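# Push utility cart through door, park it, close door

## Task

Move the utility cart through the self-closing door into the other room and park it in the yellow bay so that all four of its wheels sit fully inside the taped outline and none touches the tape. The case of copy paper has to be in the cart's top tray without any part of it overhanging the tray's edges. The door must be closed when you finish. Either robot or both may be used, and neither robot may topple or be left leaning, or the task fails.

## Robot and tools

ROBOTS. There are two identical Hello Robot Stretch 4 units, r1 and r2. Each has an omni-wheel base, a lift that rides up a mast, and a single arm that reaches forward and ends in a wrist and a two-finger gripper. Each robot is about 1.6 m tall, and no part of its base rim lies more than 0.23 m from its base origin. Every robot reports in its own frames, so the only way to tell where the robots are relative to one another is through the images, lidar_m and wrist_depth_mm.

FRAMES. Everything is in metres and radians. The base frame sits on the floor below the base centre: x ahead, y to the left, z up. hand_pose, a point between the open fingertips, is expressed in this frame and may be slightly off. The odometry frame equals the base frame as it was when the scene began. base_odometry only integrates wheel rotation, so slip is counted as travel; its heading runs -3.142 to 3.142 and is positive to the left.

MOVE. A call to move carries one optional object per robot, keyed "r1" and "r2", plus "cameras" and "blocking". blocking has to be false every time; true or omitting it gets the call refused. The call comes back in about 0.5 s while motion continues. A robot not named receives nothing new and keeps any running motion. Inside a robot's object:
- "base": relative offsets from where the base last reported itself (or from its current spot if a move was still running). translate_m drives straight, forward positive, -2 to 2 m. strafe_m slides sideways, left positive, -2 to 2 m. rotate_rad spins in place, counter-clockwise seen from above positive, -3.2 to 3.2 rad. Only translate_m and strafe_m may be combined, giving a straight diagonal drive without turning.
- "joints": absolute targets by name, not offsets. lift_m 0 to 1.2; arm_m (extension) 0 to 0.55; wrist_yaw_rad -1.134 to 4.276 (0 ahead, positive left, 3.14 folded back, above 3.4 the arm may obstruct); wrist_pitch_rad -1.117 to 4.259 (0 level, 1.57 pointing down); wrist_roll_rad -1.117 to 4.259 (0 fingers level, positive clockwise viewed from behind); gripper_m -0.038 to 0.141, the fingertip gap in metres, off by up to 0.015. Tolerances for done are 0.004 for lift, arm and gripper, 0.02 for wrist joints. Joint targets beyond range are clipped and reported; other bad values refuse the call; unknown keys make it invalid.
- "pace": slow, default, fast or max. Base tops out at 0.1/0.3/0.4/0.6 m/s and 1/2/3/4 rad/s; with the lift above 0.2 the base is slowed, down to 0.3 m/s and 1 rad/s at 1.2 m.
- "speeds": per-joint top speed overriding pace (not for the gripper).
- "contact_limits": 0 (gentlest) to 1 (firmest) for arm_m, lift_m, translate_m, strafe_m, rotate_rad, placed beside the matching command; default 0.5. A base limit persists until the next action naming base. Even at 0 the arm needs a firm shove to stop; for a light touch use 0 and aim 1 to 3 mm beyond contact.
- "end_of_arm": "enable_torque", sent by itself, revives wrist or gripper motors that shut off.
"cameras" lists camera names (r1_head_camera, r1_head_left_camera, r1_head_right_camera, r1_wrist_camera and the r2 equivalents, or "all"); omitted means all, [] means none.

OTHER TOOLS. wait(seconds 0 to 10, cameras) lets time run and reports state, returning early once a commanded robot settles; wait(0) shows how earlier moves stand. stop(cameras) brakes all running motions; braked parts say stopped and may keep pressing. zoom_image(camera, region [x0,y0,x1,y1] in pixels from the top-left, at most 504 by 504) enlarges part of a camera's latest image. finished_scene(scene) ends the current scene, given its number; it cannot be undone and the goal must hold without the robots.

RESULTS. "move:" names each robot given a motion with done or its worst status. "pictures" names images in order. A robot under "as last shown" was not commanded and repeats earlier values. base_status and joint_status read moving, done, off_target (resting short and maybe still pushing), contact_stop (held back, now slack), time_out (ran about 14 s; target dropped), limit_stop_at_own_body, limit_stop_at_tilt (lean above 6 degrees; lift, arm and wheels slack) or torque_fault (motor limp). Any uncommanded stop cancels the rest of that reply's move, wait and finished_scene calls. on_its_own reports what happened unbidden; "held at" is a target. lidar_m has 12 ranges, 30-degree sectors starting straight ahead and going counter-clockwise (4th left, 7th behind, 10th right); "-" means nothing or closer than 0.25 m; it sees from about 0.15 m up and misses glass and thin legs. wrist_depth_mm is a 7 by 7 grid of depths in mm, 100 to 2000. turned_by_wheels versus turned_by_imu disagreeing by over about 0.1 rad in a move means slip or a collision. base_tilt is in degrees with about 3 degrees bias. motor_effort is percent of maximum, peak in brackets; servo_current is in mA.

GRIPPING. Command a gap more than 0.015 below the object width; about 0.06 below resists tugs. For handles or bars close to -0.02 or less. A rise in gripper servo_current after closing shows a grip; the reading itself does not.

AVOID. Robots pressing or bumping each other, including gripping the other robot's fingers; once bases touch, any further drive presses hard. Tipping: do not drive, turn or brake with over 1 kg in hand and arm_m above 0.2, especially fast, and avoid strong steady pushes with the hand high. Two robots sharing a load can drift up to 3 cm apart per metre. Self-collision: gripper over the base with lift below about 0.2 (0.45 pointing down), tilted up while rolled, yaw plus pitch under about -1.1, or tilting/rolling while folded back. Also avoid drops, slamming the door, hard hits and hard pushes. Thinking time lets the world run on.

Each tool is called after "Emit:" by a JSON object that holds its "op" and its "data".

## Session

Emit:
{"op": "move", "data": {"blocking": false}}

Scene clock: 0.00 s.
r1.base_odometry: x=+0.000 y=+0.000 heading=+0.000
r1.turned_by_wheels: +0.000
r1.turned_by_imu: +0.000
r1.base_tilt: forward=-1.6 right=+1.3
r1.lidar_m: 0.96 1.73 2.02 2.40 3.92 1.60 0.85 0.77 0.78 0.89 0.77 0.78
r1.base_status: not commanded
r1.joint_positions: lift_m=+0.124 arm_m=+0.000 wrist_yaw_rad=+3.194 wrist_pitch_rad=+0.002 wrist_roll_rad=+0.000 gripper_m=+0.056
r1.joint_status: not commanded
r1.measured_speeds: all 0
r1.motor_effort: lift_m=+19 arm_m=-4 wheel_0=-2 wheel_1=+1 wheel_2=+0
r1.servo_current: wrist_yaw_rad=59 wrist_pitch_rad=46 wrist_roll_rad=46 gripper_m=39
r1.hand_pose: x=-0.1216 y=+0.0722 z=+0.3019 quat_wxyz=(-0.026, -0.001, +0.000, +1.000) (m; r1's base frame)
r1.wrist_depth_mm: - 135 - - - - - / - 123 135 - - - - / - 121 191 - - - - / 110 136 194 - - - - / 137 - - - 1618 - - / 226 - 190 1098 188 1160 1118 / 224 163 750 798 768 768 759
r2.base_odometry: x=+0.000 y=+0.000 heading=+0.000
r2.turned_by_wheels: +0.000
r2.turned_by_imu: +0.000
r2.base_tilt: forward=-0.6 right=+0.1
r2.lidar_m: 1.29 1.32 1.58 2.33 2.36 2.78 1.41 1.41 2.77 2.39 2.42 1.48
r2.base_status: not commanded
r2.joint_positions: lift_m=+0.200 arm_m=+0.000 wrist_yaw_rad=+3.211 wrist_pitch_rad=+0.001 wrist_roll_rad=+0.000 gripper_m=+0.056
r2.joint_status: not commanded
r2.measured_speeds: all 0
r2.motor_effort: lift_m=+18 arm_m=-4 wheel_0=-1 wheel_1=+1 wheel_2=+1
r2.servo_current: wrist_yaw_rad=46 wrist_pitch_rad=39 wrist_roll_rad=52 gripper_m=52
r2.hand_pose: x=-0.1229 y=+0.0671 z=+0.3779 quat_wxyz=(-0.035, -0.001, +0.000, +0.999) (m; r2's base frame)
r2.wrist_depth_mm: - - 137 - - - - / - - 137 - - - - / - 109 138 - - - - / - 140 175 - - - - / 214 - - - - - - / 213 1281 196 1255 190 1336 1182 / 208 243 866 - - 854 878
pictures: r1_head_camera, r1_head_left_camera, r1_head_right_camera, r1_wrist_camera, r2_head_camera, r2_head_left_camera, r2_head_right_camera, r2_wrist_camera
Images, in order (width x height): r1_head_camera 420x560, r1_head_left_camera 420x672, r1_head_right_camera 420x672, r1_wrist_camera 616x392, r2_head_camera 420x560, r2_head_left_camera 420x672, r2_head_right_camera 420x672, r2_wrist_camera 616x392.

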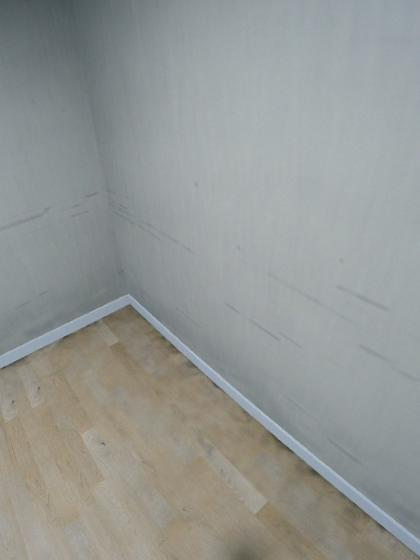

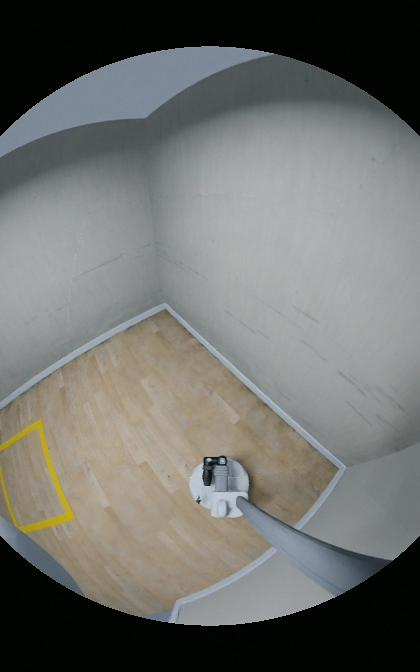

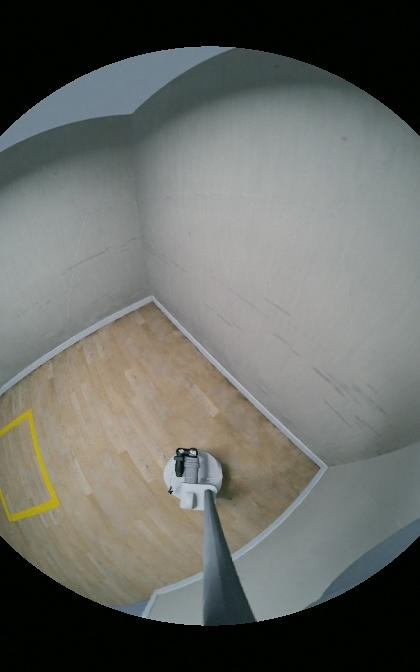

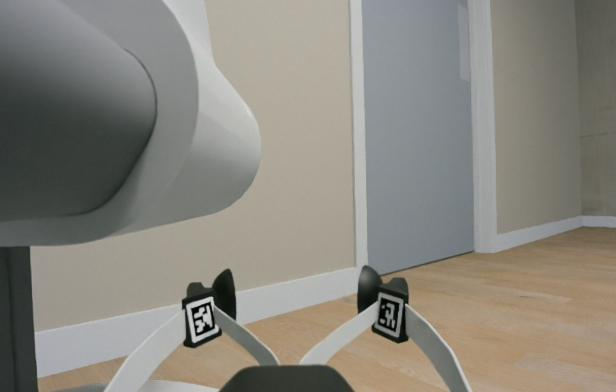

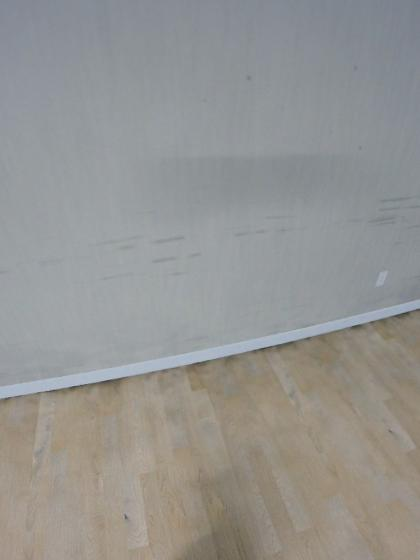

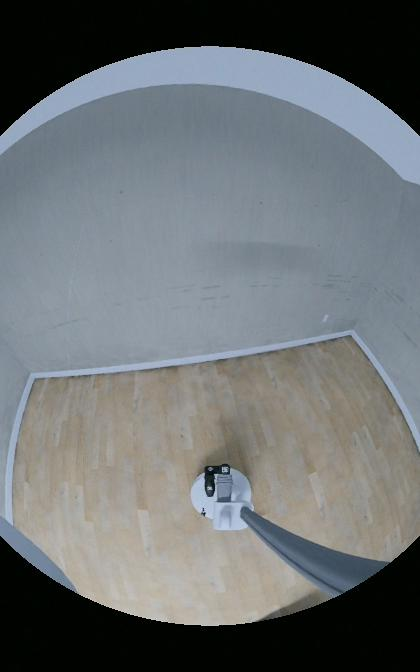

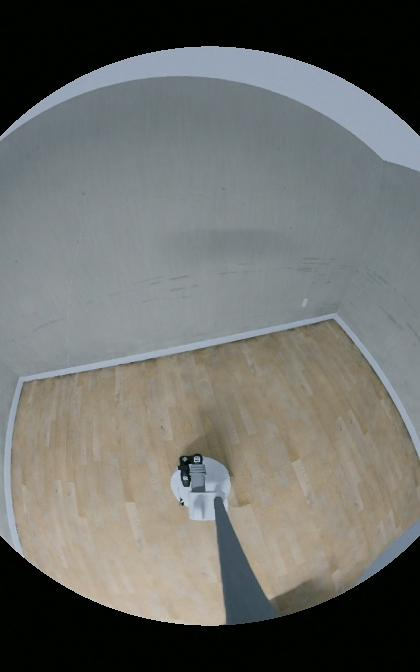

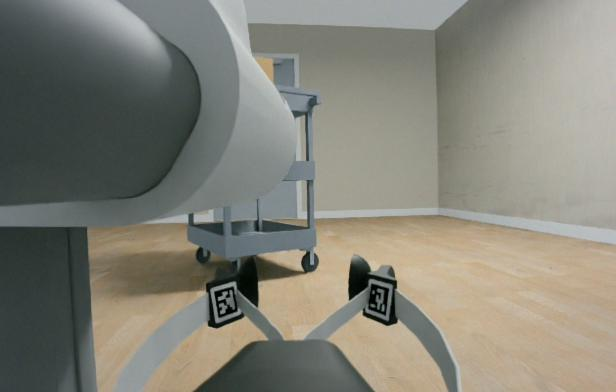

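Emit:
{"op": "move", "data": {"r1": {"base":{"rotate_rad":2.8},"pace":"fast"}, "r2": {"base":{"rotate_rad":3.1},"joints":{"lift_m":0.65},"pace":"default"}, "cameras": [], "blocking": false}}

Emit:
{"op": "wait", "data": {"seconds": 5, "cameras": []}}

Emit:
{"op": "wait", "data": {"seconds": 2, "cameras": ["r1_head_camera","r1_head_left_camera","r2_head_camera","r2_head_left_camera"]}}

Scene clock: 7.47 s.
move: r1 moving; r2 moving
r1.base_odometry: x=+0.000 y=+0.000 heading=+0.379
r1.turned_by_wheels: +0.379
r1.turned_by_imu: +0.380
r1.base_tilt: forward=-1.6 right=+1.3
r1.lidar_m: 1.35 2.02 2.22 3.48 2.07 0.95 0.78 0.74 0.86 0.79 0.72 0.87
r1.base_status: rotate_rad moving
r1.joint_positions: lift_m=+0.124 arm_m=+0.000 wrist_yaw_rad=+3.194 wrist_pitch_rad=+0.002 wrist_roll_rad=+0.000 gripper_m=+0.056
r1.joint_status: not commanded
r1.measured_speeds: translate_m=+0.001 strafe_m=-0.001 rotate_rad=+1.461 lift_m=+0.000 arm_m=+0.000 wrist_yaw_rad=+0.000 wrist_pitch_rad=+0.000 wrist_roll_rad=+0.000
r1.motor_effort: lift_m=+19(20) arm_m=-4(4) wheel_0=-9(11) wheel_1=-8(9) wheel_2=-8(9)
r1.servo_current: wrist_yaw_rad=46(59) wrist_pitch_rad=39(52) wrist_roll_rad=33(65) gripper_m=39(46)
r1.hand_pose: x=-0.1216 y=+0.0722 z=+0.3019 quat_wxyz=(-0.026, -0.001, +0.000, +1.000) (m; r1's base frame)
r1.wrist_depth_mm: - 135 - - - - - / - 123 135 - - 1205 - / - 121 192 - - 1229 - / 110 136 195 - - 1205 - / 137 - - - - 1205 - / 216 - 190 - 188 1118 1138 / 224 152 759 798 778 750 759
r2.base_odometry: x=+0.000 y=+0.000 heading=+0.252
r2.turned_by_wheels: +0.252
r2.turned_by_imu: +0.245
r2.base_tilt: forward=-0.7 right=+0.0
r2.lidar_m: 1.29 1.38 1.94 2.33 2.46 3.37 1.44 3.35 2.49 2.40 1.84 1.36
r2.base_status: rotate_rad moving
r2.joint_positions: lift_m=+0.238 arm_m=+0.000 wrist_yaw_rad=+3.211 wrist_pitch_rad=+0.001 wrist_roll_rad=+0.000 gripper_m=+0.056
r2.joint_status: lift_m moving
r2.measured_speeds: translate_m=+0.002 strafe_m=+0.000 rotate_rad=+0.977 lift_m=+0.146 arm_m=+0.000 wrist_yaw_rad=+0.000 wrist_pitch_rad=+0.000 wrist_roll_rad=+0.000
r2.motor_effort: lift_m=+23(25) arm_m=-4(4) wheel_0=-4(9) wheel_1=-10(10) wheel_2=-10(11)
r2.servo_current: wrist_yaw_rad=52(52) wrist_pitch_rad=46(46) wrist_roll_rad=52(65) gripper_m=46(52)
r2.hand_pose: x=-0.1229 y=+0.0671 z=+0.4157 quat_wxyz=(-0.035, -0.001, +0.000, +0.999) (m; r2's base frame)
r2.wrist_depth_mm: - - 137 - - - - / - - 137 1756 - - - / - 110 138 - - - - / - 140 176 - - - - / 215 - - - - - - / 213 1366 196 1430 190 1464 1281 / 210 242 1008 - - 976 946
pictures: none
No camera images: "cameras" was empty.

Scene clock: 9.20 s.
earlier move: r1 done; r2 moving
r1.base_odometry: x=+0.000 y=+0.000 heading=+2.800
r1.turned_by_wheels: +2.421
r1.turned_by_imu: +2.435
r1.base_tilt: forward=-1.6 right=+1.3
r1.lidar_m: 1.15 0.81 0.75 0.79 0.82 0.77 0.78 1.06 2.00 2.09 2.76 3.69
r1.base_status: done
r1.joint_positions: lift_m=+0.124 arm_m=+0.000 wrist_yaw_rad=+3.194 wrist_pitch_rad=+0.002 wrist_roll_rad=+0.000 gripper_m=+0.056
r1.joint_status: not commanded
r1.measured_speeds: all 0
r1.motor_effort: lift_m=+20(20) arm_m=-4(4) wheel_0=-1(11) wheel_1=+2(10) wheel_2=+2(11)
r1.servo_current: wrist_yaw_rad=46(65) wrist_pitch_rad=46(52) wrist_roll_rad=65(65) gripper_m=46(52)
r1.hand_pose: x=-0.1216 y=+0.0722 z=+0.3019 quat_wxyz=(-0.026, -0.001, +0.000, +1.000) (m; r1's base frame)
r1.wrist_depth_mm: - 135 - - - - - / - 123 135 - - - - / - 121 190 - - - - / 110 136 195 - - - - / 137 - - - - - - / 228 1078 190 - 187 - - / 759 741 750 788 732 130 -
r2.base_odometry: x=+0.000 y=+0.000 heading=+3.001
r2.turned_by_wheels: +2.749
r2.turned_by_imu: +2.676
r2.base_tilt: forward=-0.7 right=+0.0
r2.lidar_m: 1.53 1.39 3.05 2.43 2.39 1.69 1.33 1.30 1.44 2.21 2.32 2.56
r2.base_status: rotate_rad moving
r2.joint_positions: lift_m=+0.639 arm_m=+0.000 wrist_yaw_rad=+3.211 wrist_pitch_rad=+0.001 wrist_roll_rad=+0.000 gripper_m=+0.056
r2.joint_status: lift_m moving
r2.measured_speeds: translate_m=+0.000 strafe_m=+0.000 rotate_rad=+0.651 lift_m=+0.084 arm_m=+0.000 wrist_yaw_rad=+0.000 wrist_pitch_rad=+0.000 wrist_roll_rad=+0.000
r2.motor_effort: lift_m=+21(26) arm_m=-4(4) wheel_0=-7(10) wheel_1=-3(10) wheel_2=-5(13)
r2.servo_current: wrist_yaw_rad=46(52) wrist_pitch_rad=46(46) wrist_roll_rad=52(65) gripper_m=46(52)
r2.hand_pose: x=-0.1228 y=+0.0671 z=+0.8173 quat_wxyz=(-0.035, -0.001, +0.000, +0.999) (m; r2's base frame)
r2.wrist_depth_mm: - - 136 - - - - / - 107 137 - - - - / - 113 139 236 - - - / - 140 164 - - - - / 216 - - - - - - / 213 - 189 - 189 - - / 211 122 - - - - 1661
wait: 1.73 of 5 s (r1 has come to rest)
pictures: none
No camera images: "cameras" was empty.

Scene clock: 9.80 s.
earlier move: r2 done
r1.base_odometry: x=+0.000 y=+0.000 heading=+2.800
r1.turned_by_wheels: +0.000
r1.turned_by_imu: +0.000
r1.base_tilt: forward=-1.6 right=+1.3
r1.lidar_m: 1.16 0.81 0.75 0.78 0.84 0.75 0.80 1.07 2.03 2.08 2.79 3.68
r1.base_status: done
r1.joint_positions: lift_m=+0.124 arm_m=+0.000 wrist_yaw_rad=+3.194 wrist_pitch_rad=+0.002 wrist_roll_rad=+0.000 gripper_m=+0.056
r1.joint_status: not commanded
r1.measured_speeds: all 0
r1.motor_effort: lift_m=+20(20) arm_m=-4(4) wheel_0=+0(11) wheel_1=+2(10) wheel_2=+2(11)
r1.servo_current: wrist_yaw_rad=39(65) wrist_pitch_rad=46(52) wrist_roll_rad=39(65) gripper_m=39(52)
r1.hand_pose: x=-0.1216 y=+0.0722 z=+0.3019 quat_wxyz=(-0.026, -0.001, +0.000, +1.000) (m; r1's base frame)
r1.wrist_depth_mm: - 135 - - - - - / - 123 135 - - - - / - 121 191 - - - - / 110 136 195 - - - - / 137 - - - - - - / 228 1118 190 - 187 - - / 750 759 759 798 741 131 -
r2.base_odometry: x=+0.000 y=+0.000 heading=+3.099
r2.turned_by_wheels: +0.098
r2.turned_by_imu: +0.096
r2.base_tilt: forward=-0.7 right=+0.1
r2.lidar_m: 1.44 1.40 2.85 2.39 2.36 1.57 1.33 1.28 1.50 2.35 2.34 2.68
r2.base_status: done
r2.joint_positions: lift_m=+0.650 arm_m=+0.000 wrist_yaw_rad=+3.211 wrist_pitch_rad=+0.001 wrist_roll_rad=+0.000 gripper_m=+0.056
r2.joint_status: all done
r2.measured_speeds: all 0
r2.motor_effort: lift_m=+21(26) arm_m=-4(4) wheel_0=-3(10) wheel_1=-2(10) wheel_2=-4(13)
r2.servo_current: wrist_yaw_rad=52(52) wrist_pitch_rad=39(46) wrist_roll_rad=46(65) gripper_m=52(52)
r2.hand_pose: x=-0.1228 y=+0.0671 z=+0.8276 quat_wxyz=(-0.035, -0.001, +0.000, +0.999) (m; r2's base frame)
r2.wrist_depth_mm: - - 137 - - - - / - 107 137 - - - - / - 113 138 234 - - - / - 140 164 - - - - / 216 - - - - - - / 212 - 189 - 188 - - / 211 123 - - - - 1708
wait: 0.60 of 2 s (r2 has come to rest)
pictures: r1_head_camera, r1_head_left_camera, r2_head_camera, r2_head_left_camera
Images, in order (width x height): r1_head_camera 420x560, r1_head_left_camera 420x672, r2_head_camera 420x560, r2_head_left_camera 420x672.

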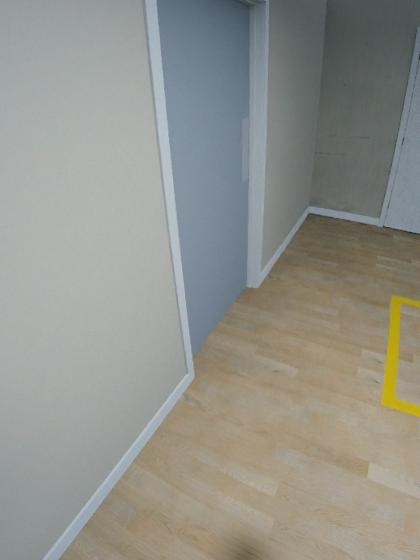

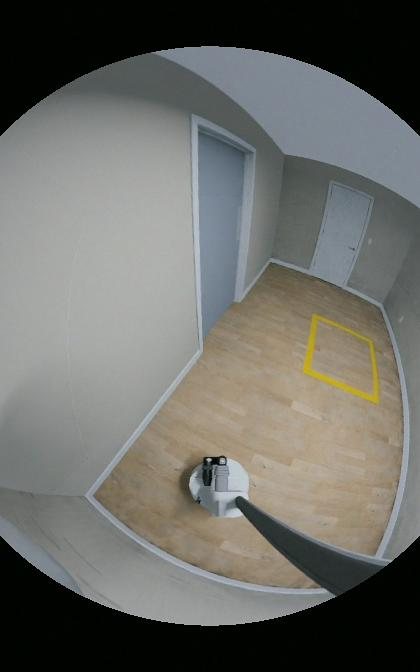

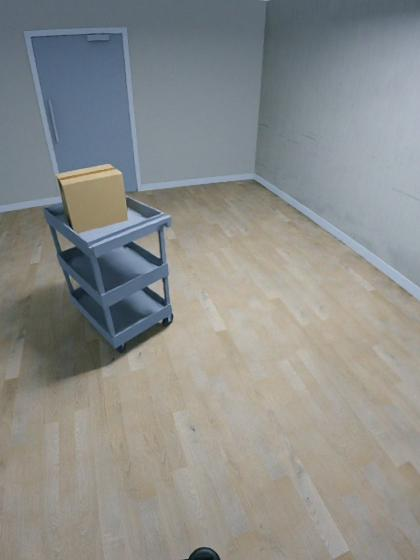

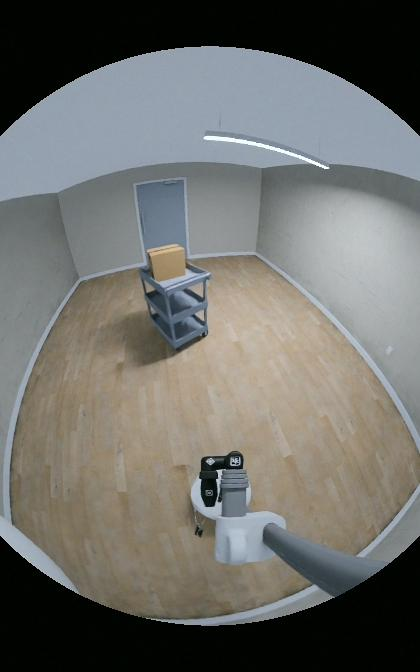

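Emit:
{"op": "zoom_image", "data": {"camera": "r2_head_camera", "region": [30, 150, 190, 360]}}

Scaled by 2.400 from the camera's 420x560 image, which has a finer 1200x1600 frame.

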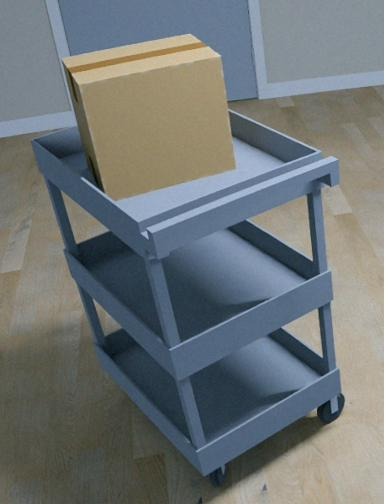

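Emit:
{"op": "move", "data": {"r1": {"base":{"rotate_rad":1.135},"joints":{"lift_m":0.65},"pace":"fast"}, "r2": {"base":{"rotate_rad":0.1},"pace":"fast"}, "cameras": [], "blocking": false}}

Emit:
{"op": "wait", "data": {"seconds": 3, "cameras": []}}

Emit:
{"op": "move", "data": {"r1": {"base":{"strafe_m":-1.75},"pace":"default"}, "cameras": [], "blocking": false}}

Emit:
{"op": "wait", "data": {"seconds": 10, "cameras": ["r1_head_camera","r1_head_left_camera","r2_head_camera"]}}

Scene clock: 56.67 s.
move: r1 moving; r2 moving
r1.base_odometry: x=+0.000 y=+0.000 heading=-3.104
r1.turned_by_wheels: +0.379
r1.turned_by_imu: +0.380
r1.base_tilt: forward=-1.6 right=+1.3
r1.lidar_m: 0.86 0.74 0.75 0.89 0.77 0.78 0.96 1.82 2.04 2.47 3.90 1.56
r1.base_status: rotate_rad moving
r1.joint_positions: lift_m=+0.187 arm_m=+0.000 wrist_yaw_rad=+3.194 wrist_pitch_rad=+0.002 wrist_roll_rad=+0.000 gripper_m=+0.056
r1.joint_status: lift_m moving
r1.measured_speeds: translate_m=+0.000 strafe_m=+0.001 rotate_rad=+1.461 lift_m=+0.244 arm_m=+0.000 wrist_yaw_rad=+0.000 wrist_pitch_rad=+0.000 wrist_roll_rad=+0.000
r1.motor_effort: lift_m=+26(27) arm_m=-4(4) wheel_0=-9(10) wheel_1=-8(9) wheel_2=-8(8)
r1.servo_current: wrist_yaw_rad=78(78) wrist_pitch_rad=39(46) wrist_roll_rad=39(52) gripper_m=39(46)
r1.hand_pose: x=-0.1216 y=+0.0722 z=+0.3649 quat_wxyz=(-0.026, -0.001, +0.000, +1.000) (m; r1's base frame)
r1.wrist_depth_mm: - 135 - - - - - / - 123 135 - - - - / - 121 191 - - - - / 112 136 194 - - - - / 137 - - - - - - / 1138 1366 192 - 188 - - / 854 866 842 904 842 - -
r2.base_odometry: x=+0.000 y=+0.000 heading=-3.085
r2.turned_by_wheels: +0.099
r2.turned_by_imu: +0.097
r2.base_tilt: forward=-0.7 right=+0.0
r2.lidar_m: 1.40 1.46 2.71 2.38 2.36 1.49 1.29 1.32 1.60 2.34 2.34 2.84
r2.base_status: rotate_rad moving
r2.joint_positions: lift_m=+0.650 arm_m=+0.000 wrist_yaw_rad=+3.211 wrist_pitch_rad=+0.001 wrist_roll_rad=+0.000 gripper_m=+0.056
r2.joint_status: not commanded
r2.measured_speeds: all 0
r2.motor_effort: lift_m=+21(21) arm_m=-4(4) wheel_0=-6(9) wheel_1=-3(9) wheel_2=-4(11)
r2.servo_current: wrist_yaw_rad=39(52) wrist_pitch_rad=39(46) wrist_roll_rad=33(52) gripper_m=46(52)
r2.hand_pose: x=-0.1228 y=+0.0671 z=+0.8276 quat_wxyz=(-0.035, -0.001, +0.000, +0.999) (m; r2's base frame)
r2.wrist_depth_mm: - - 137 - - - - / - 107 137 - - - - / - 113 138 233 - - - / - 140 164 - - - - / 216 - - - - - - / 212 - 190 - 187 - - / 211 123 - - - - -
pictures: none
No camera images: "cameras" was empty.

Scene clock: 56.87 s.
earlier move: r1 moving; r2 done
r1.base_odometry: x=+0.000 y=+0.000 heading=-2.764
r1.turned_by_wheels: +0.340
r1.turned_by_imu: +0.342
r1.base_tilt: forward=-1.6 right=+1.3
r1.lidar_m: 0.78 0.74 0.84 0.78 0.77 0.86 1.34 2.03 2.21 3.41 2.18 0.96
r1.base_status: rotate_rad moving
r1.joint_positions: lift_m=+0.248 arm_m=+0.000 wrist_yaw_rad=+3.194 wrist_pitch_rad=+0.002 wrist_roll_rad=+0.000 gripper_m=+0.056
r1.joint_status: lift_m moving
r1.measured_speeds: translate_m=+0.001 strafe_m=+0.000 rotate_rad=+1.636 lift_m=+0.344 arm_m=+0.000 wrist_yaw_rad=+0.000 wrist_pitch_rad=+0.000 wrist_roll_rad=+0.000
r1.motor_effort: lift_m=+28(28) arm_m=-4(4) wheel_0=-3(10) wheel_1=-5(9) wheel_2=-3(9)
r1.servo_current: wrist_yaw_rad=52(78) wrist_pitch_rad=39(46) wrist_roll_rad=46(59) gripper_m=33(46)
r1.hand_pose: x=-0.1216 y=+0.0722 z=+0.4253 quat_wxyz=(-0.026, -0.001, +0.000, +1.000) (m; r1's base frame)
r1.wrist_depth_mm: - 135 - - - - - / - 123 147 - - - - / - 121 191 - - - - / 112 136 208 - - - - / 137 - - - - - - / 228 1618 194 1537 187 - - / 991 976 991 154 960 - -
r2.base_odometry: x=+0.000 y=+0.000 heading=-3.085
r2.turned_by_wheels: +0.000
r2.turned_by_imu: +0.000
r2.base_tilt: forward=-0.7 right=+0.0
r2.lidar_m: 1.39 1.49 2.73 2.40 2.36 1.49 1.31 1.31 1.59 2.33 2.37 2.83
r2.base_status: done
r2.joint_positions: lift_m=+0.650 arm_m=+0.000 wrist_yaw_rad=+3.211 wrist_pitch_rad=+0.001 wrist_roll_rad=+0.000 gripper_m=+0.056
r2.joint_status: not commanded
r2.measured_speeds: all 0
r2.motor_effort: lift_m=+21(21) arm_m=-4(4) wheel_0=-2(9) wheel_1=-3(9) wheel_2=-4(11)
r2.servo_current: wrist_yaw_rad=52(52) wrist_pitch_rad=39(46) wrist_roll_rad=46(52) gripper_m=52(52)
r2.hand_pose: x=-0.1228 y=+0.0671 z=+0.8276 quat_wxyz=(-0.035, -0.001, +0.000, +0.999) (m; r2's base frame)
r2.wrist_depth_mm: - - 137 - - - - / - 107 137 - - - - / - 113 138 233 - - - / - 140 164 - - - - / 215 - - - - - - / 213 - 189 - 188 - - / 211 123 - - - - -
wait: 0.20 of 3 s (r2 has come to rest)
pictures: none
No camera images: "cameras" was empty.

Scene clock: 57.37 s.
earlier move: r1 moving
move: r1 moving
r1.base_odometry: x=-0.024 y=+0.027 heading=-2.348
r1.turned_by_wheels: +0.415
r1.turned_by_imu: +0.419
r1.base_tilt: forward=-1.6 right=+1.3
r1.lidar_m: 0.75 0.79 0.84 0.80 0.86 1.22 2.02 2.14 3.02 2.74 1.06 0.79
r1.base_status: strafe_m moving
r1.joint_positions: lift_m=+0.445 arm_m=+0.000 wrist_yaw_rad=+3.194 wrist_pitch_rad=+0.002 wrist_roll_rad=+0.000 gripper_m=+0.056
r1.joint_status: lift_m moving
r1.measured_speeds: translate_m=+0.001 strafe_m=-0.142 rotate_rad=+0.128 lift_m=+0.400 arm_m=+0.000 wrist_yaw_rad=+0.000 wrist_pitch_rad=+0.000 wrist_roll_rad=+0.000
r1.motor_effort: lift_m=+26(28) arm_m=-4(4) wheel_0=+11(11) wheel_1=-6(7) wheel_2=+0(3)
r1.servo_current: wrist_yaw_rad=46(59) wrist_pitch_rad=39(46) wrist_roll_rad=52(72) gripper_m=46(46)
r1.hand_pose: x=-0.1216 y=+0.0722 z=+0.6231 quat_wxyz=(-0.026, -0.001, +0.000, +1.000) (m; r1's base frame)
r1.wrist_depth_mm: - 135 - - - - - / - 123 146 - - - - / - 121 192 - - - - / 110 135 207 - - - - / 216 - - - - - - / 1808 - 193 - 187 - - / 1366 1366 1397 153 1464 1308 -
r2: as last shown
r2.base_tilt: forward=-0.7 right=+0.1
r2.lidar_m: 1.41 1.48 2.72 2.39 2.36 1.49 1.29 1.32 1.62 2.33 2.36 2.83
r2.motor_effort: lift_m=+21(21) arm_m=-4(4) wheel_0=-2(3) wheel_1=-3(3) wheel_2=-4(4)
r2.servo_current: wrist_yaw_rad=46(52) wrist_pitch_rad=39(46) wrist_roll_rad=46(59) gripper_m=46(52)
r2.wrist_depth_mm: - - 137 - - - - / - 107 137 - - - - / - 113 138 232 - - - / - 140 164 - - - - / 216 - - - - - - / 213 - 189 - 188 - - / 211 123 - - - - -
pictures: none
No camera images: "cameras" was empty.

Scene clock: 64.03 s.
earlier move: r1 done
r1.base_odometry: x=-1.246 y=+1.229 heading=-2.348
r1.turned_by_wheels: +0.000
r1.turned_by_imu: -0.011
r1.base_tilt: forward=-1.6 right=+1.3
r1.lidar_m: 0.78 0.82 1.03 2.48 2.63 2.14 2.06 2.19 2.28 2.21 1.01 0.78
r1.base_status: done
r1.joint_positions: lift_m=+0.650 arm_m=+0.000 wrist_yaw_rad=+3.194 wrist_pitch_rad=+0.002 wrist_roll_rad=+0.000 gripper_m=+0.056
r1.joint_status: all done
r1.measured_speeds: all 0
r1.motor_effort: lift_m=+24(28) arm_m=-4(4) wheel_0=+0(12) wheel_1=-1(10) wheel_2=+1(3)
r1.servo_current: wrist_yaw_rad=52(78) wrist_pitch_rad=39(52) wrist_roll_rad=52(72) gripper_m=46(52)
r1.hand_pose: x=-0.1216 y=+0.0722 z=+0.8272 quat_wxyz=(-0.026, -0.001, +0.000, +1.000) (m; r1's base frame)
r1.wrist_depth_mm: - 134 - - - - - / - 122 135 - - - - / - 125 158 - - - - / 108 135 210 - - - - / 213 - - - - - - / - - 194 - 187 - - / 221 1863 1808 153 1983 1808 1983
r2.base_odometry: x=+0.000 y=+0.000 heading=-3.085
r2.turned_by_wheels: +0.000
r2.turned_by_imu: +0.001
r2.base_tilt: forward=-0.7 right=+0.1
r2.lidar_m: 1.38 1.45 2.71 2.39 2.39 1.50 1.30 1.31 1.61 2.33 2.35 2.85
r2.base_status: not commanded
r2.joint_positions: lift_m=+0.650 arm_m=+0.000 wrist_yaw_rad=+3.211 wrist_pitch_rad=+0.001 wrist_roll_rad=+0.000 gripper_m=+0.056
r2.joint_status: not commanded
r2.measured_speeds: all 0
r2.motor_effort: lift_m=+21(21) arm_m=-4(5) wheel_0=-3(3) wheel_1=-3(4) wheel_2=-4(5)
r2.servo_current: wrist_yaw_rad=46(65) wrist_pitch_rad=39(52) wrist_roll_rad=46(59) gripper_m=52(59)
r2.hand_pose: x=-0.1228 y=+0.0671 z=+0.8276 quat_wxyz=(-0.035, -0.001, +0.000, +0.999) (m; r2's base frame)
r2.wrist_depth_mm: - - 137 - - - - / - 107 137 - - - - / - 113 138 233 - - - / - 140 164 - - - - / 216 - - - - - - / 213 - 189 - 188 - - / 211 123 - - - - -
wait: 6.67 of 10 s (r1 has come to rest)
pictures: r1_head_camera, r1_head_left_camera, r2_head_camera
Images, in order (width x height): r1_head_camera 420x560, r1_head_left_camera 420x672, r2_head_camera 420x560.

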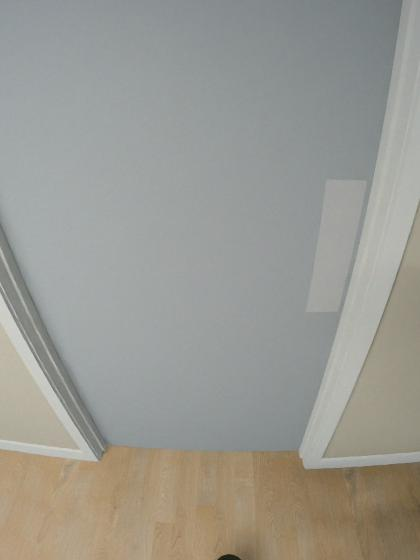

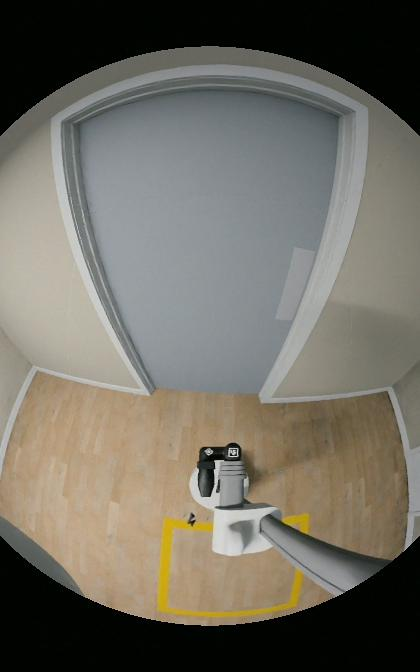

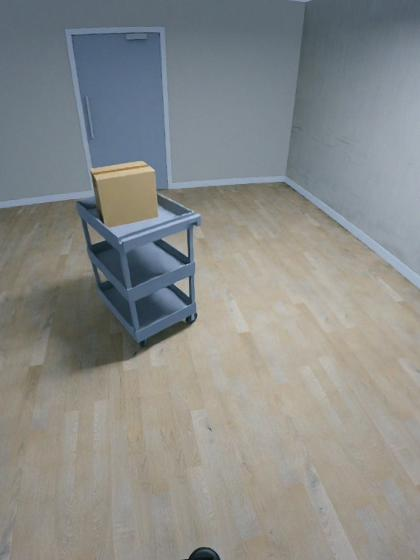

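Emit:
{"op": "move", "data": {"r1": {"base":{"translate_m":1.15},"pace":"default","contact_limits":{"translate_m":0.8}}, "cameras": [], "blocking": false}}

Emit:
{"op": "wait", "data": {"seconds": 8, "cameras": ["r1_head_camera","r1_head_left_camera","r2_head_camera"]}}

Scene clock: 70.70 s.
move: r1 moving
r1.base_odometry: x=-1.268 y=+1.206 heading=-2.347
r1.turned_by_wheels: +0.000
r1.turned_by_imu: +0.000
r1.base_tilt: forward=-1.6 right=+1.3
r1.lidar_m: 0.73 0.79 1.02 2.51 2.64 2.15 2.10 2.21 2.29 2.21 0.94 0.75
r1.base_status: translate_m moving
r1.joint_positions: lift_m=+0.650 arm_m=+0.000 wrist_yaw_rad=+3.194 wrist_pitch_rad=+0.002 wrist_roll_rad=+0.000 gripper_m=+0.056
r1.joint_status: not commanded
r1.measured_speeds: translate_m=+0.122 strafe_m=+0.001 rotate_rad=-0.003 lift_m=+0.000 arm_m=+0.000 wrist_yaw_rad=+0.000 wrist_pitch_rad=+0.000 wrist_roll_rad=+0.000
r1.motor_effort: lift_m=+24(24) arm_m=-4(4) wheel_0=+8(8) wheel_1=+7(7) wheel_2=-8(9)
r1.servo_current: wrist_yaw_rad=26(52) wrist_pitch_rad=52(52) wrist_roll_rad=33(65) gripper_m=39(46)
r1.contact_limits: translate_m 0.8
r1.hand_pose: x=-0.1216 y=+0.0722 z=+0.8272 quat_wxyz=(-0.026, -0.001, +0.000, +1.000) (m; r1's base frame)
r1.wrist_depth_mm: - 134 - - - - - / - 120 134 - - - - / - 123 157 - - - - / 108 135 205 - - - - / 212 - - - - - - / 220 - 193 - 187 - - / 219 1863 1808 154 1921 1756 1983
r2: as last shown
r2.turned_by_imu: +0.000
r2.lidar_m: 1.38 1.45 2.70 2.35 2.39 1.49 1.30 1.33 1.58 2.32 2.35 2.88
r2.motor_effort: lift_m=+21(21) arm_m=-4(4) wheel_0=-2(3) wheel_1=-3(3) wheel_2=-4(5)
r2.servo_current: wrist_yaw_rad=46(52) wrist_pitch_rad=39(39) wrist_roll_rad=39(59) gripper_m=46(52)
r2.wrist_depth_mm: - - 137 - - - - / - 107 137 - - - - / - 113 138 233 - - - / - 140 164 - - - - / 215 - - - - - - / 213 - 190 - 188 - - / 210 123 - - - - -
pictures: none
No camera images: "cameras" was empty.

Scene clock: 75.53 s.
earlier move: r1 done
r1.base_odometry: x=-2.051 y=+0.409 heading=-2.347
r1.turned_by_wheels: +0.000
r1.turned_by_imu: +0.168
r1.base_tilt: forward=-1.6 right=+1.3
r1.lidar_m: 0.25 - 0.25 0.25 0.57 3.18 3.16 0.54 0.50 2.33 2.59 0.34
r1.base_status: done
r1.joint_positions: lift_m=+0.650 arm_m=+0.000 wrist_yaw_rad=+3.204 wrist_pitch_rad=+0.002 wrist_roll_rad=+0.000 gripper_m=+0.056
r1.joint_status: not commanded
r1.measured_speeds: all 0
r1.motor_effort: lift_m=+19(24) arm_m=+7(9) wheel_0=+4(28) wheel_1=+10(23) wheel_2=-7(27)
r1.servo_current: wrist_yaw_rad=72(91) wrist_pitch_rad=46(52) wrist_roll_rad=39(65) gripper_m=46(52)
r1.contact_limits: translate_m 0.8
r1.hand_pose: x=-0.1226 y=+0.0693 z=+0.8275 quat_wxyz=(-0.031, -0.001, +0.000, +1.000) (m; r1's base frame)
r1.wrist_depth_mm: - - 132 - - - - / - - 132 - - - - / - 115 132 - - - - / - 133 177 - - - - / 200 - - - - - - / 208 - 194 - 187 - - / 213 1863 1863 153 1921 1863 -
r2.base_odometry: x=+0.000 y=+0.000 heading=-3.085
r2.turned_by_wheels: +0.000
r2.turned_by_imu: +0.001
r2.base_tilt: forward=-0.7 right=+0.1
r2.lidar_m: 1.40 1.49 2.69 2.38 2.39 1.51 1.32 1.31 1.61 2.34 2.34 2.85
r2.base_status: not commanded
r2.joint_positions: lift_m=+0.650 arm_m=+0.000 wrist_yaw_rad=+3.211 wrist_pitch_rad=+0.001 wrist_roll_rad=+0.000 gripper_m=+0.056
r2.joint_status: not commanded
r2.measured_speeds: all 0
r2.motor_effort: lift_m=+21(21) arm_m=-4(4) wheel_0=-3(3) wheel_1=-3(4) wheel_2=-4(5)
r2.servo_current: wrist_yaw_rad=52(59) wrist_pitch_rad=46(52) wrist_roll_rad=59(59) gripper_m=46(52)
r2.hand_pose: x=-0.1228 y=+0.0671 z=+0.8276 quat_wxyz=(-0.035, -0.001, +0.000, +0.999) (m; r2's base frame)
r2.wrist_depth_mm: - - 137 - - - - / - 107 137 - - - - / - 113 138 233 - - - / - 140 164 - - - - / 215 - - - - - - / 213 - 189 - 188 - - / 211 123 - - - - -
wait: 4.83 of 8 s (r1 has come to rest)
pictures: r1_head_camera, r1_head_left_camera, r2_head_camera
Images, in order (width x height): r1_head_camera 420x560, r1_head_left_camera 420x672, r2_head_camera 420x560.

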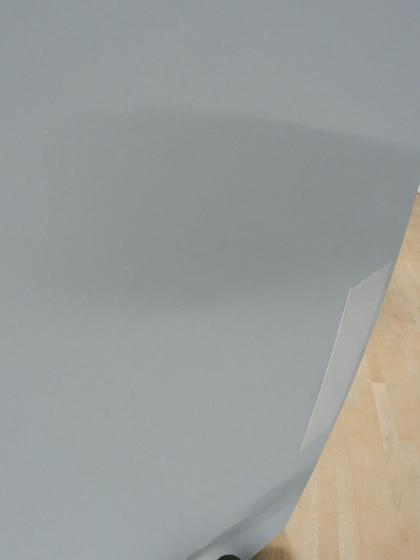

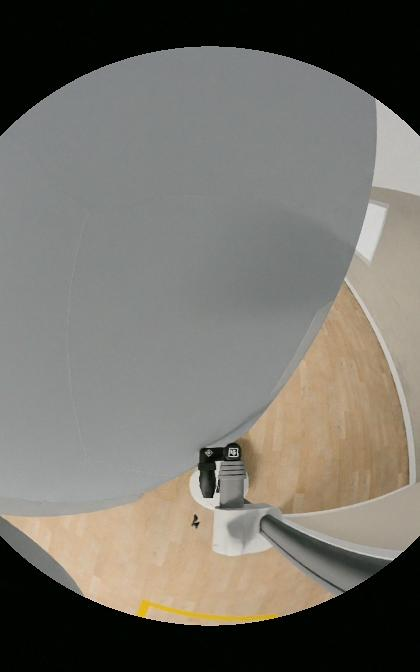

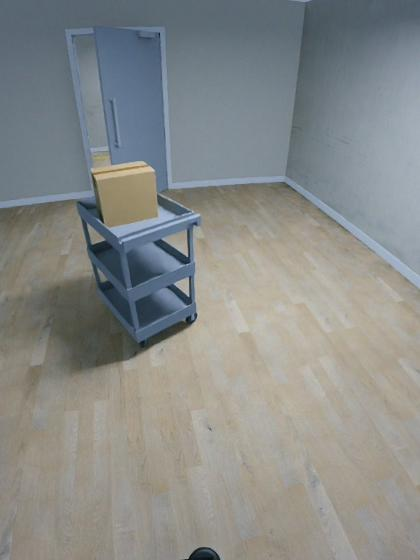

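Emit:
{"op": "move", "data": {"blocking": false, "r1": {"base":{"translate_m":0.5},"contact_limits":{"translate_m":0.8}}, "cameras": ["r1_head_camera","r2_head_camera","r1_head_left_camera","r1_head_right_camera"]}}

Emit:
{"op": "wait", "data": {"seconds": 4, "cameras": ["r1_head_camera","r1_head_left_camera","r1_head_right_camera","r2_head_camera"]}}

Scene clock: 101.50 s.
move: r1 moving
r1.base_odometry: x=-2.074 y=+0.386 heading=-2.347
r1.turned_by_wheels: +0.000
r1.turned_by_imu: +0.031
r1.base_tilt: forward=-1.8 right=+1.4
r1.lidar_m: 0.25 - 0.25 0.27 0.54 3.17 3.18 0.52 0.54 2.33 2.66 0.32
r1.base_status: translate_m moving
r1.joint_positions: lift_m=+0.650 arm_m=+0.000 wrist_yaw_rad=+3.204 wrist_pitch_rad=+0.002 wrist_roll_rad=+0.000 gripper_m=+0.056
r1.joint_status: not commanded
r1.measured_speeds: translate_m=+0.124 strafe_m=+0.001 rotate_rad=+0.002 lift_m=+0.000 arm_m=+0.000 wrist_yaw_rad=+0.000 wrist_pitch_rad=+0.000 wrist_roll_rad=+0.000
r1.motor_effort: lift_m=+19(20) arm_m=+7(7) wheel_0=+5(7) wheel_1=+20(21) wheel_2=-19(22)
r1.servo_current: wrist_yaw_rad=65(78) wrist_pitch_rad=46(46) wrist_roll_rad=46(65) gripper_m=39(46)
r1.contact_limits: translate_m 0.8
r1.hand_pose: x=-0.1226 y=+0.0693 z=+0.8275 quat_wxyz=(-0.031, -0.001, +0.000, +1.000) (m; r1's base frame)
r1.wrist_depth_mm: - - 132 - - - - / - - 131 - - - - / - 114 132 - - - - / - 133 180 - - - - / 199 - - - - - - / 214 - 194 - 187 - - / 213 1808 1863 153 1921 1756 -
r2: as last shown
r2.turned_by_imu: +0.000
r2.lidar_m: 1.39 1.47 2.69 2.38 2.41 1.50 1.30 1.32 1.60 2.33 2.34 2.88
r2.motor_effort: lift_m=+21(21) arm_m=-4(4) wheel_0=-2(3) wheel_1=-3(3) wheel_2=-4(5)
r2.servo_current: wrist_yaw_rad=33(52) wrist_pitch_rad=39(46) wrist_roll_rad=52(52) gripper_m=46(52)
r2.wrist_depth_mm: - - 137 - - - - / - 107 137 - - - - / - 113 138 233 - - - / - 140 164 - - - - / 215 - - - - - - / 213 - 189 - 189 - - / 211 123 - - - - -
pictures: r1_head_camera, r1_head_left_camera, r1_head_right_camera, r2_head_camera
Images, in order (width x height): r1_head_camera 420x560, r1_head_left_camera 420x672, r1_head_right_camera 420x672, r2_head_camera 420x560.

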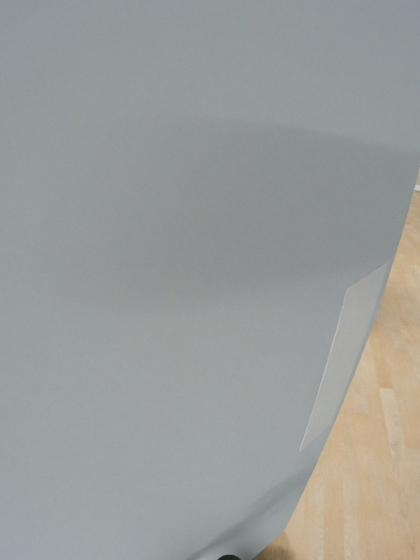

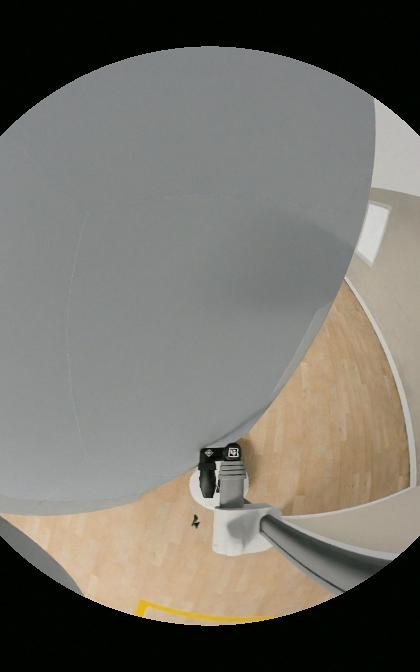

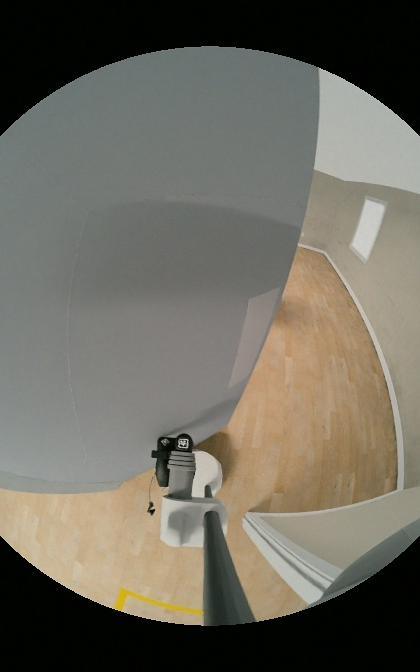

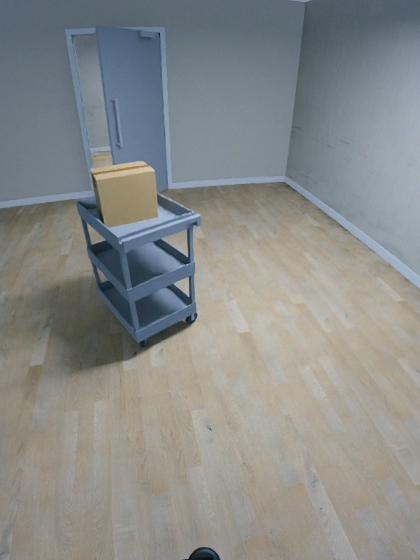

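Scene clock: 104.17 s.
earlier move: r1 done
r1.base_odometry: x=-2.401 y=+0.052 heading=-2.347
r1.turned_by_wheels: +0.000
r1.turned_by_imu: +0.102
r1.base_tilt: forward=-1.6 right=+1.3
r1.lidar_m: 0.30 0.25 - 0.25 0.29 0.89 3.60 0.91 1.54 2.53 3.01 1.61
r1.base_status: done
r1.joint_positions: lift_m=+0.650 arm_m=+0.000 wrist_yaw_rad=+3.196 wrist_pitch_rad=+0.002 wrist_roll_rad=+0.000 gripper_m=+0.056
r1.joint_status: not commanded
r1.measured_speeds: all 0
r1.motor_effort: lift_m=+19(20) arm_m=+4(7) wheel_0=+3(22) wheel_1=+6(21) wheel_2=-1(22)
r1.servo_current: wrist_yaw_rad=46(78) wrist_pitch_rad=39(52) wrist_roll_rad=26(72) gripper_m=39(52)
r1.contact_limits: translate_m 0.8
r1.hand_pose: x=-0.1219 y=+0.0715 z=+0.8275 quat_wxyz=(-0.027, -0.001, +0.000, +1.000) (m; r1's base frame)
r1.wrist_depth_mm: - 134 134 - - - - / - 118 134 - - - - / - 116 148 - - - - / 110 135 202 - - - - / 138 1008 - - - - - / 216 - 193 - 187 - - / 215 150 1863 154 - 1863 1921
r2.base_odometry: x=+0.000 y=+0.000 heading=-3.085
r2.turned_by_wheels: +0.000
r2.turned_by_imu: +0.000
r2.base_tilt: forward=-0.7 right=+0.1
r2.lidar_m: 1.39 1.51 2.73 2.38 2.37 1.48 1.32 1.31 1.61 2.35 2.35 2.85
r2.base_status: not commanded
r2.joint_positions: lift_m=+0.650 arm_m=+0.000 wrist_yaw_rad=+3.211 wrist_pitch_rad=+0.001 wrist_roll_rad=+0.000 gripper_m=+0.056
r2.joint_status: not commanded
r2.measured_speeds: all 0
r2.motor_effort: lift_m=+21(21) arm_m=-4(4) wheel_0=-2(3) wheel_1=-3(4) wheel_2=-4(5)
r2.servo_current: wrist_yaw_rad=46(59) wrist_pitch_rad=46(46) wrist_roll_rad=46(65) gripper_m=46(59)
r2.hand_pose: x=-0.1228 y=+0.0671 z=+0.8276 quat_wxyz=(-0.035, -0.001, +0.000, +0.999) (m; r2's base frame)
r2.wrist_depth_mm: - - 137 - - - - / - 107 137 - - - - / - 113 138 234 - - - / - 140 164 - - - - / 216 - - - - - - / 213 - 190 - 188 - - / 211 123 - - - - -
wait: 2.67 of 4 s (r1 has come to rest)
pictures: r1_head_camera, r1_head_left_camera, r1_head_right_camera, r2_head_camera
Images, in order (width x height): r1_head_camera 420x560, r1_head_left_camera 420x672, r1_head_right_camera 420x672, r2_head_camera 420x560.

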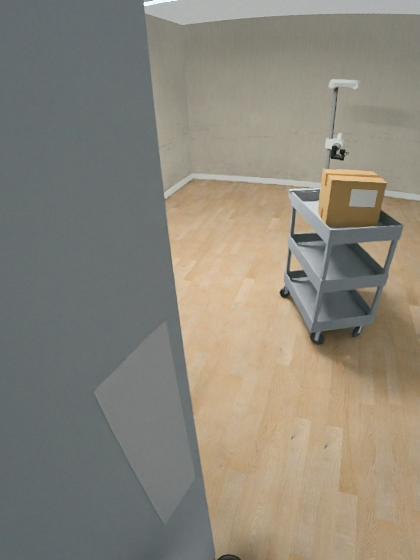

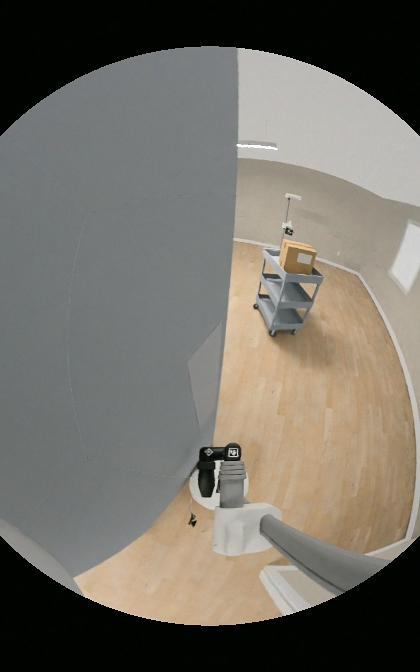

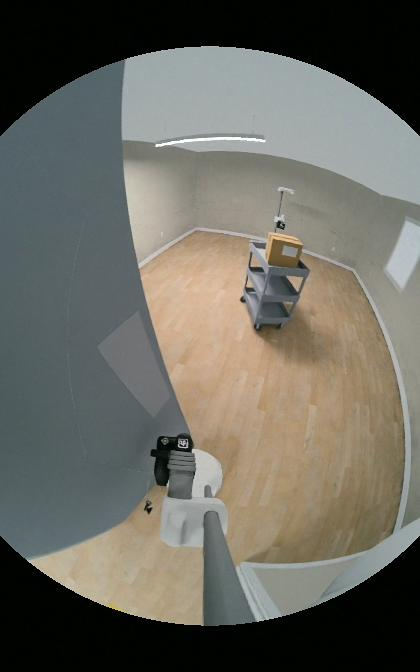

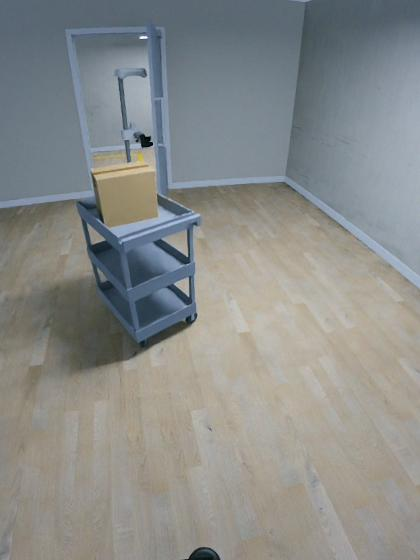

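Emit:
{"op": "move", "data": {"blocking": false, "r1": {"base":{"translate_m":0.2,"strafe_m":0.35},"contact_limits":{"translate_m":0.8,"strafe_m":0.8}}, "r2": {"joints":{"gripper_m":0.141,"wrist_yaw_rad":0.0,"wrist_roll_rad":1.57},"base":{"strafe_m":0.9}}, "cameras": []}}

Emit:
{"op": "wait", "data": {"seconds": 4, "cameras": []}}

Emit:
{"op": "wait", "data": {"seconds": 3, "cameras": ["r1_head_camera","r1_head_left_camera","r2_head_camera","r2_head_left_camera","r2_head_right_camera"]}}

r1: "contact_limits": translate_m and strafe_m are given together and make one move, which takes one limit: state it under one of them only
Scene clock: 115.83 s.
r1.base_odometry: x=-2.401 y=+0.052 heading=-2.347
r1.turned_by_wheels: +0.000
r1.turned_by_imu: +0.000
r1.base_tilt: forward=-1.6 right=+1.3
r1.lidar_m: 0.30 0.25 - 0.25 0.28 0.88 3.62 0.91 1.53 2.52 3.02 1.62
r1.base_status: done
r1.joint_positions: lift_m=+0.650 arm_m=+0.000 wrist_yaw_rad=+3.196 wrist_pitch_rad=+0.002 wrist_roll_rad=+0.000 gripper_m=+0.056
r1.joint_status: not commanded
r1.measured_speeds: all 0
r1.motor_effort: lift_m=+19(20) arm_m=+4(7) wheel_0=+3(22) wheel_1=+6(21) wheel_2=-1(22)
r1.servo_current: wrist_yaw_rad=46(78) wrist_pitch_rad=46(52) wrist_roll_rad=52(72) gripper_m=33(52)
r1.contact_limits: translate_m 0.8
r1.hand_pose: x=-0.1219 y=+0.0715 z=+0.8275 quat_wxyz=(-0.027, -0.001, +0.000, +1.000) (m; r1's base frame)
r1.wrist_depth_mm: - 134 134 - - - - / - 118 134 - - - - / - 116 148 - - - - / 111 135 203 - - - - / 137 1008 - - - - - / 216 - 193 - 187 - - / 216 151 1808 154 - 1808 1983
r2.base_odometry: x=+0.000 y=+0.000 heading=-3.085
r2.turned_by_wheels: +0.000
r2.turned_by_imu: +0.000
r2.base_tilt: forward=-0.7 right=+0.1
r2.lidar_m: 1.39 1.46 2.70 2.38 2.40 1.49 1.31 1.32 1.60 2.33 2.32 2.84
r2.base_status: not commanded
r2.joint_positions: lift_m=+0.650 arm_m=+0.000 wrist_yaw_rad=+3.211 wrist_pitch_rad=+0.001 wrist_roll_rad=+0.000 gripper_m=+0.056
r2.joint_status: not commanded
r2.measured_speeds: all 0
r2.motor_effort: lift_m=+21(21) arm_m=-4(4) wheel_0=-2(3) wheel_1=-3(4) wheel_2=-4(5)
r2.servo_current: wrist_yaw_rad=52(59) wrist_pitch_rad=46(46) wrist_roll_rad=33(65) gripper_m=46(59)
r2.hand_pose: x=-0.1228 y=+0.0671 z=+0.8276 quat_wxyz=(-0.035, -0.001, +0.000, +0.999) (m; r2's base frame)
r2.wrist_depth_mm: - - 137 - - - - / - 107 137 - - - - / - 113 138 233 - - - / - 140 164 - - - - / 215 - - - - - - / 213 - 189 - 189 - - / 210 123 - - - - -
pictures: none

not run: a call was refused earlier in this reply.

not run: a call was refused earlier in this reply.

Emit:
{"op": "move", "data": {"blocking": false, "r1": {"base":{"translate_m":0.2,"strafe_m":0.35},"contact_limits":{"strafe_m":0.8}}, "r2": {"joints":{"gripper_m":0.141},"base":{"strafe_m":1.15},"pace":"fast"}, "cameras": []}}

Emit:
{"op": "wait", "data": {"seconds": 2.5, "cameras": []}}

Emit:
{"op": "wait", "data": {"seconds": 2, "cameras": ["r1_head_camera","r1_head_left_camera","r2_head_camera","r2_head_right_camera"]}}

Scene clock: 131.50 s.
move: r1 moving; r2 moving
r1.base_odometry: x=-2.393 y=+0.022 heading=-2.347
r1.turned_by_wheels: +0.000
r1.turned_by_imu: +0.000
r1.base_tilt: forward=-1.6 right=+1.3
r1.lidar_m: 0.33 0.25 - 0.25 0.25 0.65 3.59 0.93 1.51 2.55 3.06 1.60
r1.base_status: translate_m moving; strafe_m moving
r1.joint_positions: lift_m=+0.650 arm_m=+0.000 wrist_yaw_rad=+3.196 wrist_pitch_rad=+0.002 wrist_roll_rad=+0.000 gripper_m=+0.056
r1.joint_status: not commanded
r1.measured_speeds: translate_m=+0.060 strafe_m=+0.106 rotate_rad=-0.002 lift_m=+0.000 arm_m=+0.000 wrist_yaw_rad=+0.000 wrist_pitch_rad=+0.000 wrist_roll_rad=+0.000
r1.motor_effort: lift_m=+19(19) arm_m=+4(4) wheel_0=-14(17) wheel_1=+15(16) wheel_2=-9(10)
r1.servo_current: wrist_yaw_rad=59(59) wrist_pitch_rad=46(46) wrist_roll_rad=52(59) gripper_m=33(52)
r1.contact_limits: strafe_m 0.8
r1.hand_pose: x=-0.1219 y=+0.0715 z=+0.8275 quat_wxyz=(-0.027, -0.001, +0.000, +1.000) (m; r1's base frame)
r1.wrist_depth_mm: - 133 133 - - - - / - 117 133 - - - - / - 114 138 - - - - / - 134 189 - - - - / 205 1025 - - - - - / 213 1008 193 - 188 - - / 212 152 1921 153 1983 1808 1983
r2.base_odometry: x=+0.003 y=-0.056 heading=-3.085
r2.turned_by_wheels: +0.000
r2.turned_by_imu: +0.001
r2.base_tilt: forward=-0.6 right=+0.1
r2.lidar_m: 1.36 1.59 2.65 2.32 2.37 1.51 1.32 1.33 1.61 2.40 2.40 2.90
r2.base_status: strafe_m moving
r2.joint_positions: lift_m=+0.650 arm_m=+0.000 wrist_yaw_rad=+3.211 wrist_pitch_rad=+0.001 wrist_roll_rad=+0.000 gripper_m=+0.075
r2.joint_status: gripper_m moving
r2.measured_speeds: translate_m=-0.001 strafe_m=+0.217 rotate_rad=+0.004 lift_m=+0.000 arm_m=+0.000 wrist_yaw_rad=+0.000 wrist_pitch_rad=+0.000 wrist_roll_rad=+0.000
r2.motor_effort: lift_m=+21(21) arm_m=-4(4) wheel_0=-10(13) wheel_1=+13(14) wheel_2=+1(3)
r2.servo_current: wrist_yaw_rad=59(59) wrist_pitch_rad=33(46) wrist_roll_rad=59(59) gripper_m=91(104)
r2.hand_pose: x=-0.1228 y=+0.0671 z=+0.8276 quat_wxyz=(-0.035, -0.001, +0.000, +0.999) (m; r2's base frame)
r2.wrist_depth_mm: - - 136 - - - - / - - 137 - - - - / - 111 138 221 - - - / - 139 155 - - - - / 213 - - - - - - / 211 - 189 - 188 - - / 206 140 - - - - -
pictures: none
No camera images: "cameras" was empty.

Scene clock: 134.00 s.
earlier move: r1 contact_stop; r2 moving
r1.base_odometry: x=-2.322 y=-0.270 heading=-2.283
r1.turned_by_wheels: +0.064
r1.turned_by_imu: +0.124
r1.base_tilt: forward=-1.6 right=+1.3
r1.lidar_m: 3.12 0.25 0.26 0.26 0.25 0.42 3.74 1.16 2.31 2.82 1.83 1.56
r1.base_status: translate_m contact_stop; strafe_m contact_stop
r1.joint_positions: lift_m=+0.650 arm_m=+0.000 wrist_yaw_rad=+3.194 wrist_pitch_rad=+0.002 wrist_roll_rad=+0.000 gripper_m=+0.056
r1.joint_status: not commanded
r1.measured_speeds: all 0
r1.on_its_own: the wheels are slack since a contact_stop
r1.motor_effort: lift_m=+20(20) arm_m=+4(5) wheel_0=+1(25) wheel_1=+2(32) wheel_2=+0(15)
r1.servo_current: wrist_yaw_rad=46(65) wrist_pitch_rad=46(52) wrist_roll_rad=33(65) gripper_m=52(52)
r1.contact_limits: strafe_m 0.8
r1.hand_pose: x=-0.1217 y=+0.0721 z=+0.8275 quat_wxyz=(-0.026, -0.001, +0.000, +1.000) (m; r1's base frame)
r1.wrist_depth_mm: - 134 134 - - - 303 / - 117 133 - - - 342 / - 118 147 - - - 347 / 116 135 191 - - - 315 / 209 1229 - - - - 351 / 215 1182 193 - 187 - 347 / 214 151 1863 153 1983 544 312
r2.base_odometry: x=+0.058 y=-1.018 heading=-3.085
r2.turned_by_wheels: +0.000
r2.turned_by_imu: +0.001
r2.base_tilt: forward=-0.7 right=+0.1
r2.lidar_m: 1.70 2.56 1.55 1.37 1.41 1.68 1.51 1.50 1.83 3.31 3.36 1.51
r2.base_status: strafe_m moving
r2.joint_positions: lift_m=+0.650 arm_m=+0.000 wrist_yaw_rad=+3.211 wrist_pitch_rad=+0.001 wrist_roll_rad=+0.000 gripper_m=+0.141
r2.joint_status: all done
r2.measured_speeds: translate_m=+0.000 strafe_m=+0.349 rotate_rad=-0.003 lift_m=+0.000 arm_m=+0.000 wrist_yaw_rad=+0.000 wrist_pitch_rad=+0.000 wrist_roll_rad=+0.000
r2.motor_effort: lift_m=+21(21) arm_m=-4(4) wheel_0=-2(15) wheel_1=-1(16) wheel_2=+0(3)
r2.servo_current: wrist_yaw_rad=52(65) wrist_pitch_rad=39(52) wrist_roll_rad=59(59) gripper_m=52(117)
r2.hand_pose: x=-0.1228 y=+0.0671 z=+0.8276 quat_wxyz=(-0.035, -0.001, +0.000, +0.999) (m; r2's base frame)
r2.wrist_depth_mm: - - 137 - - - - / - - 137 - - - - / - 109 138 226 - - - / - 140 156 - - - - / 214 - - - - - - / 211 189 - 157 187 184 - / 207 - - - - - 1618
wait: 2.50 s; no rest
pictures: none
No camera images: "cameras" was empty.

not run: a stop that you did not command came earlier in this reply.


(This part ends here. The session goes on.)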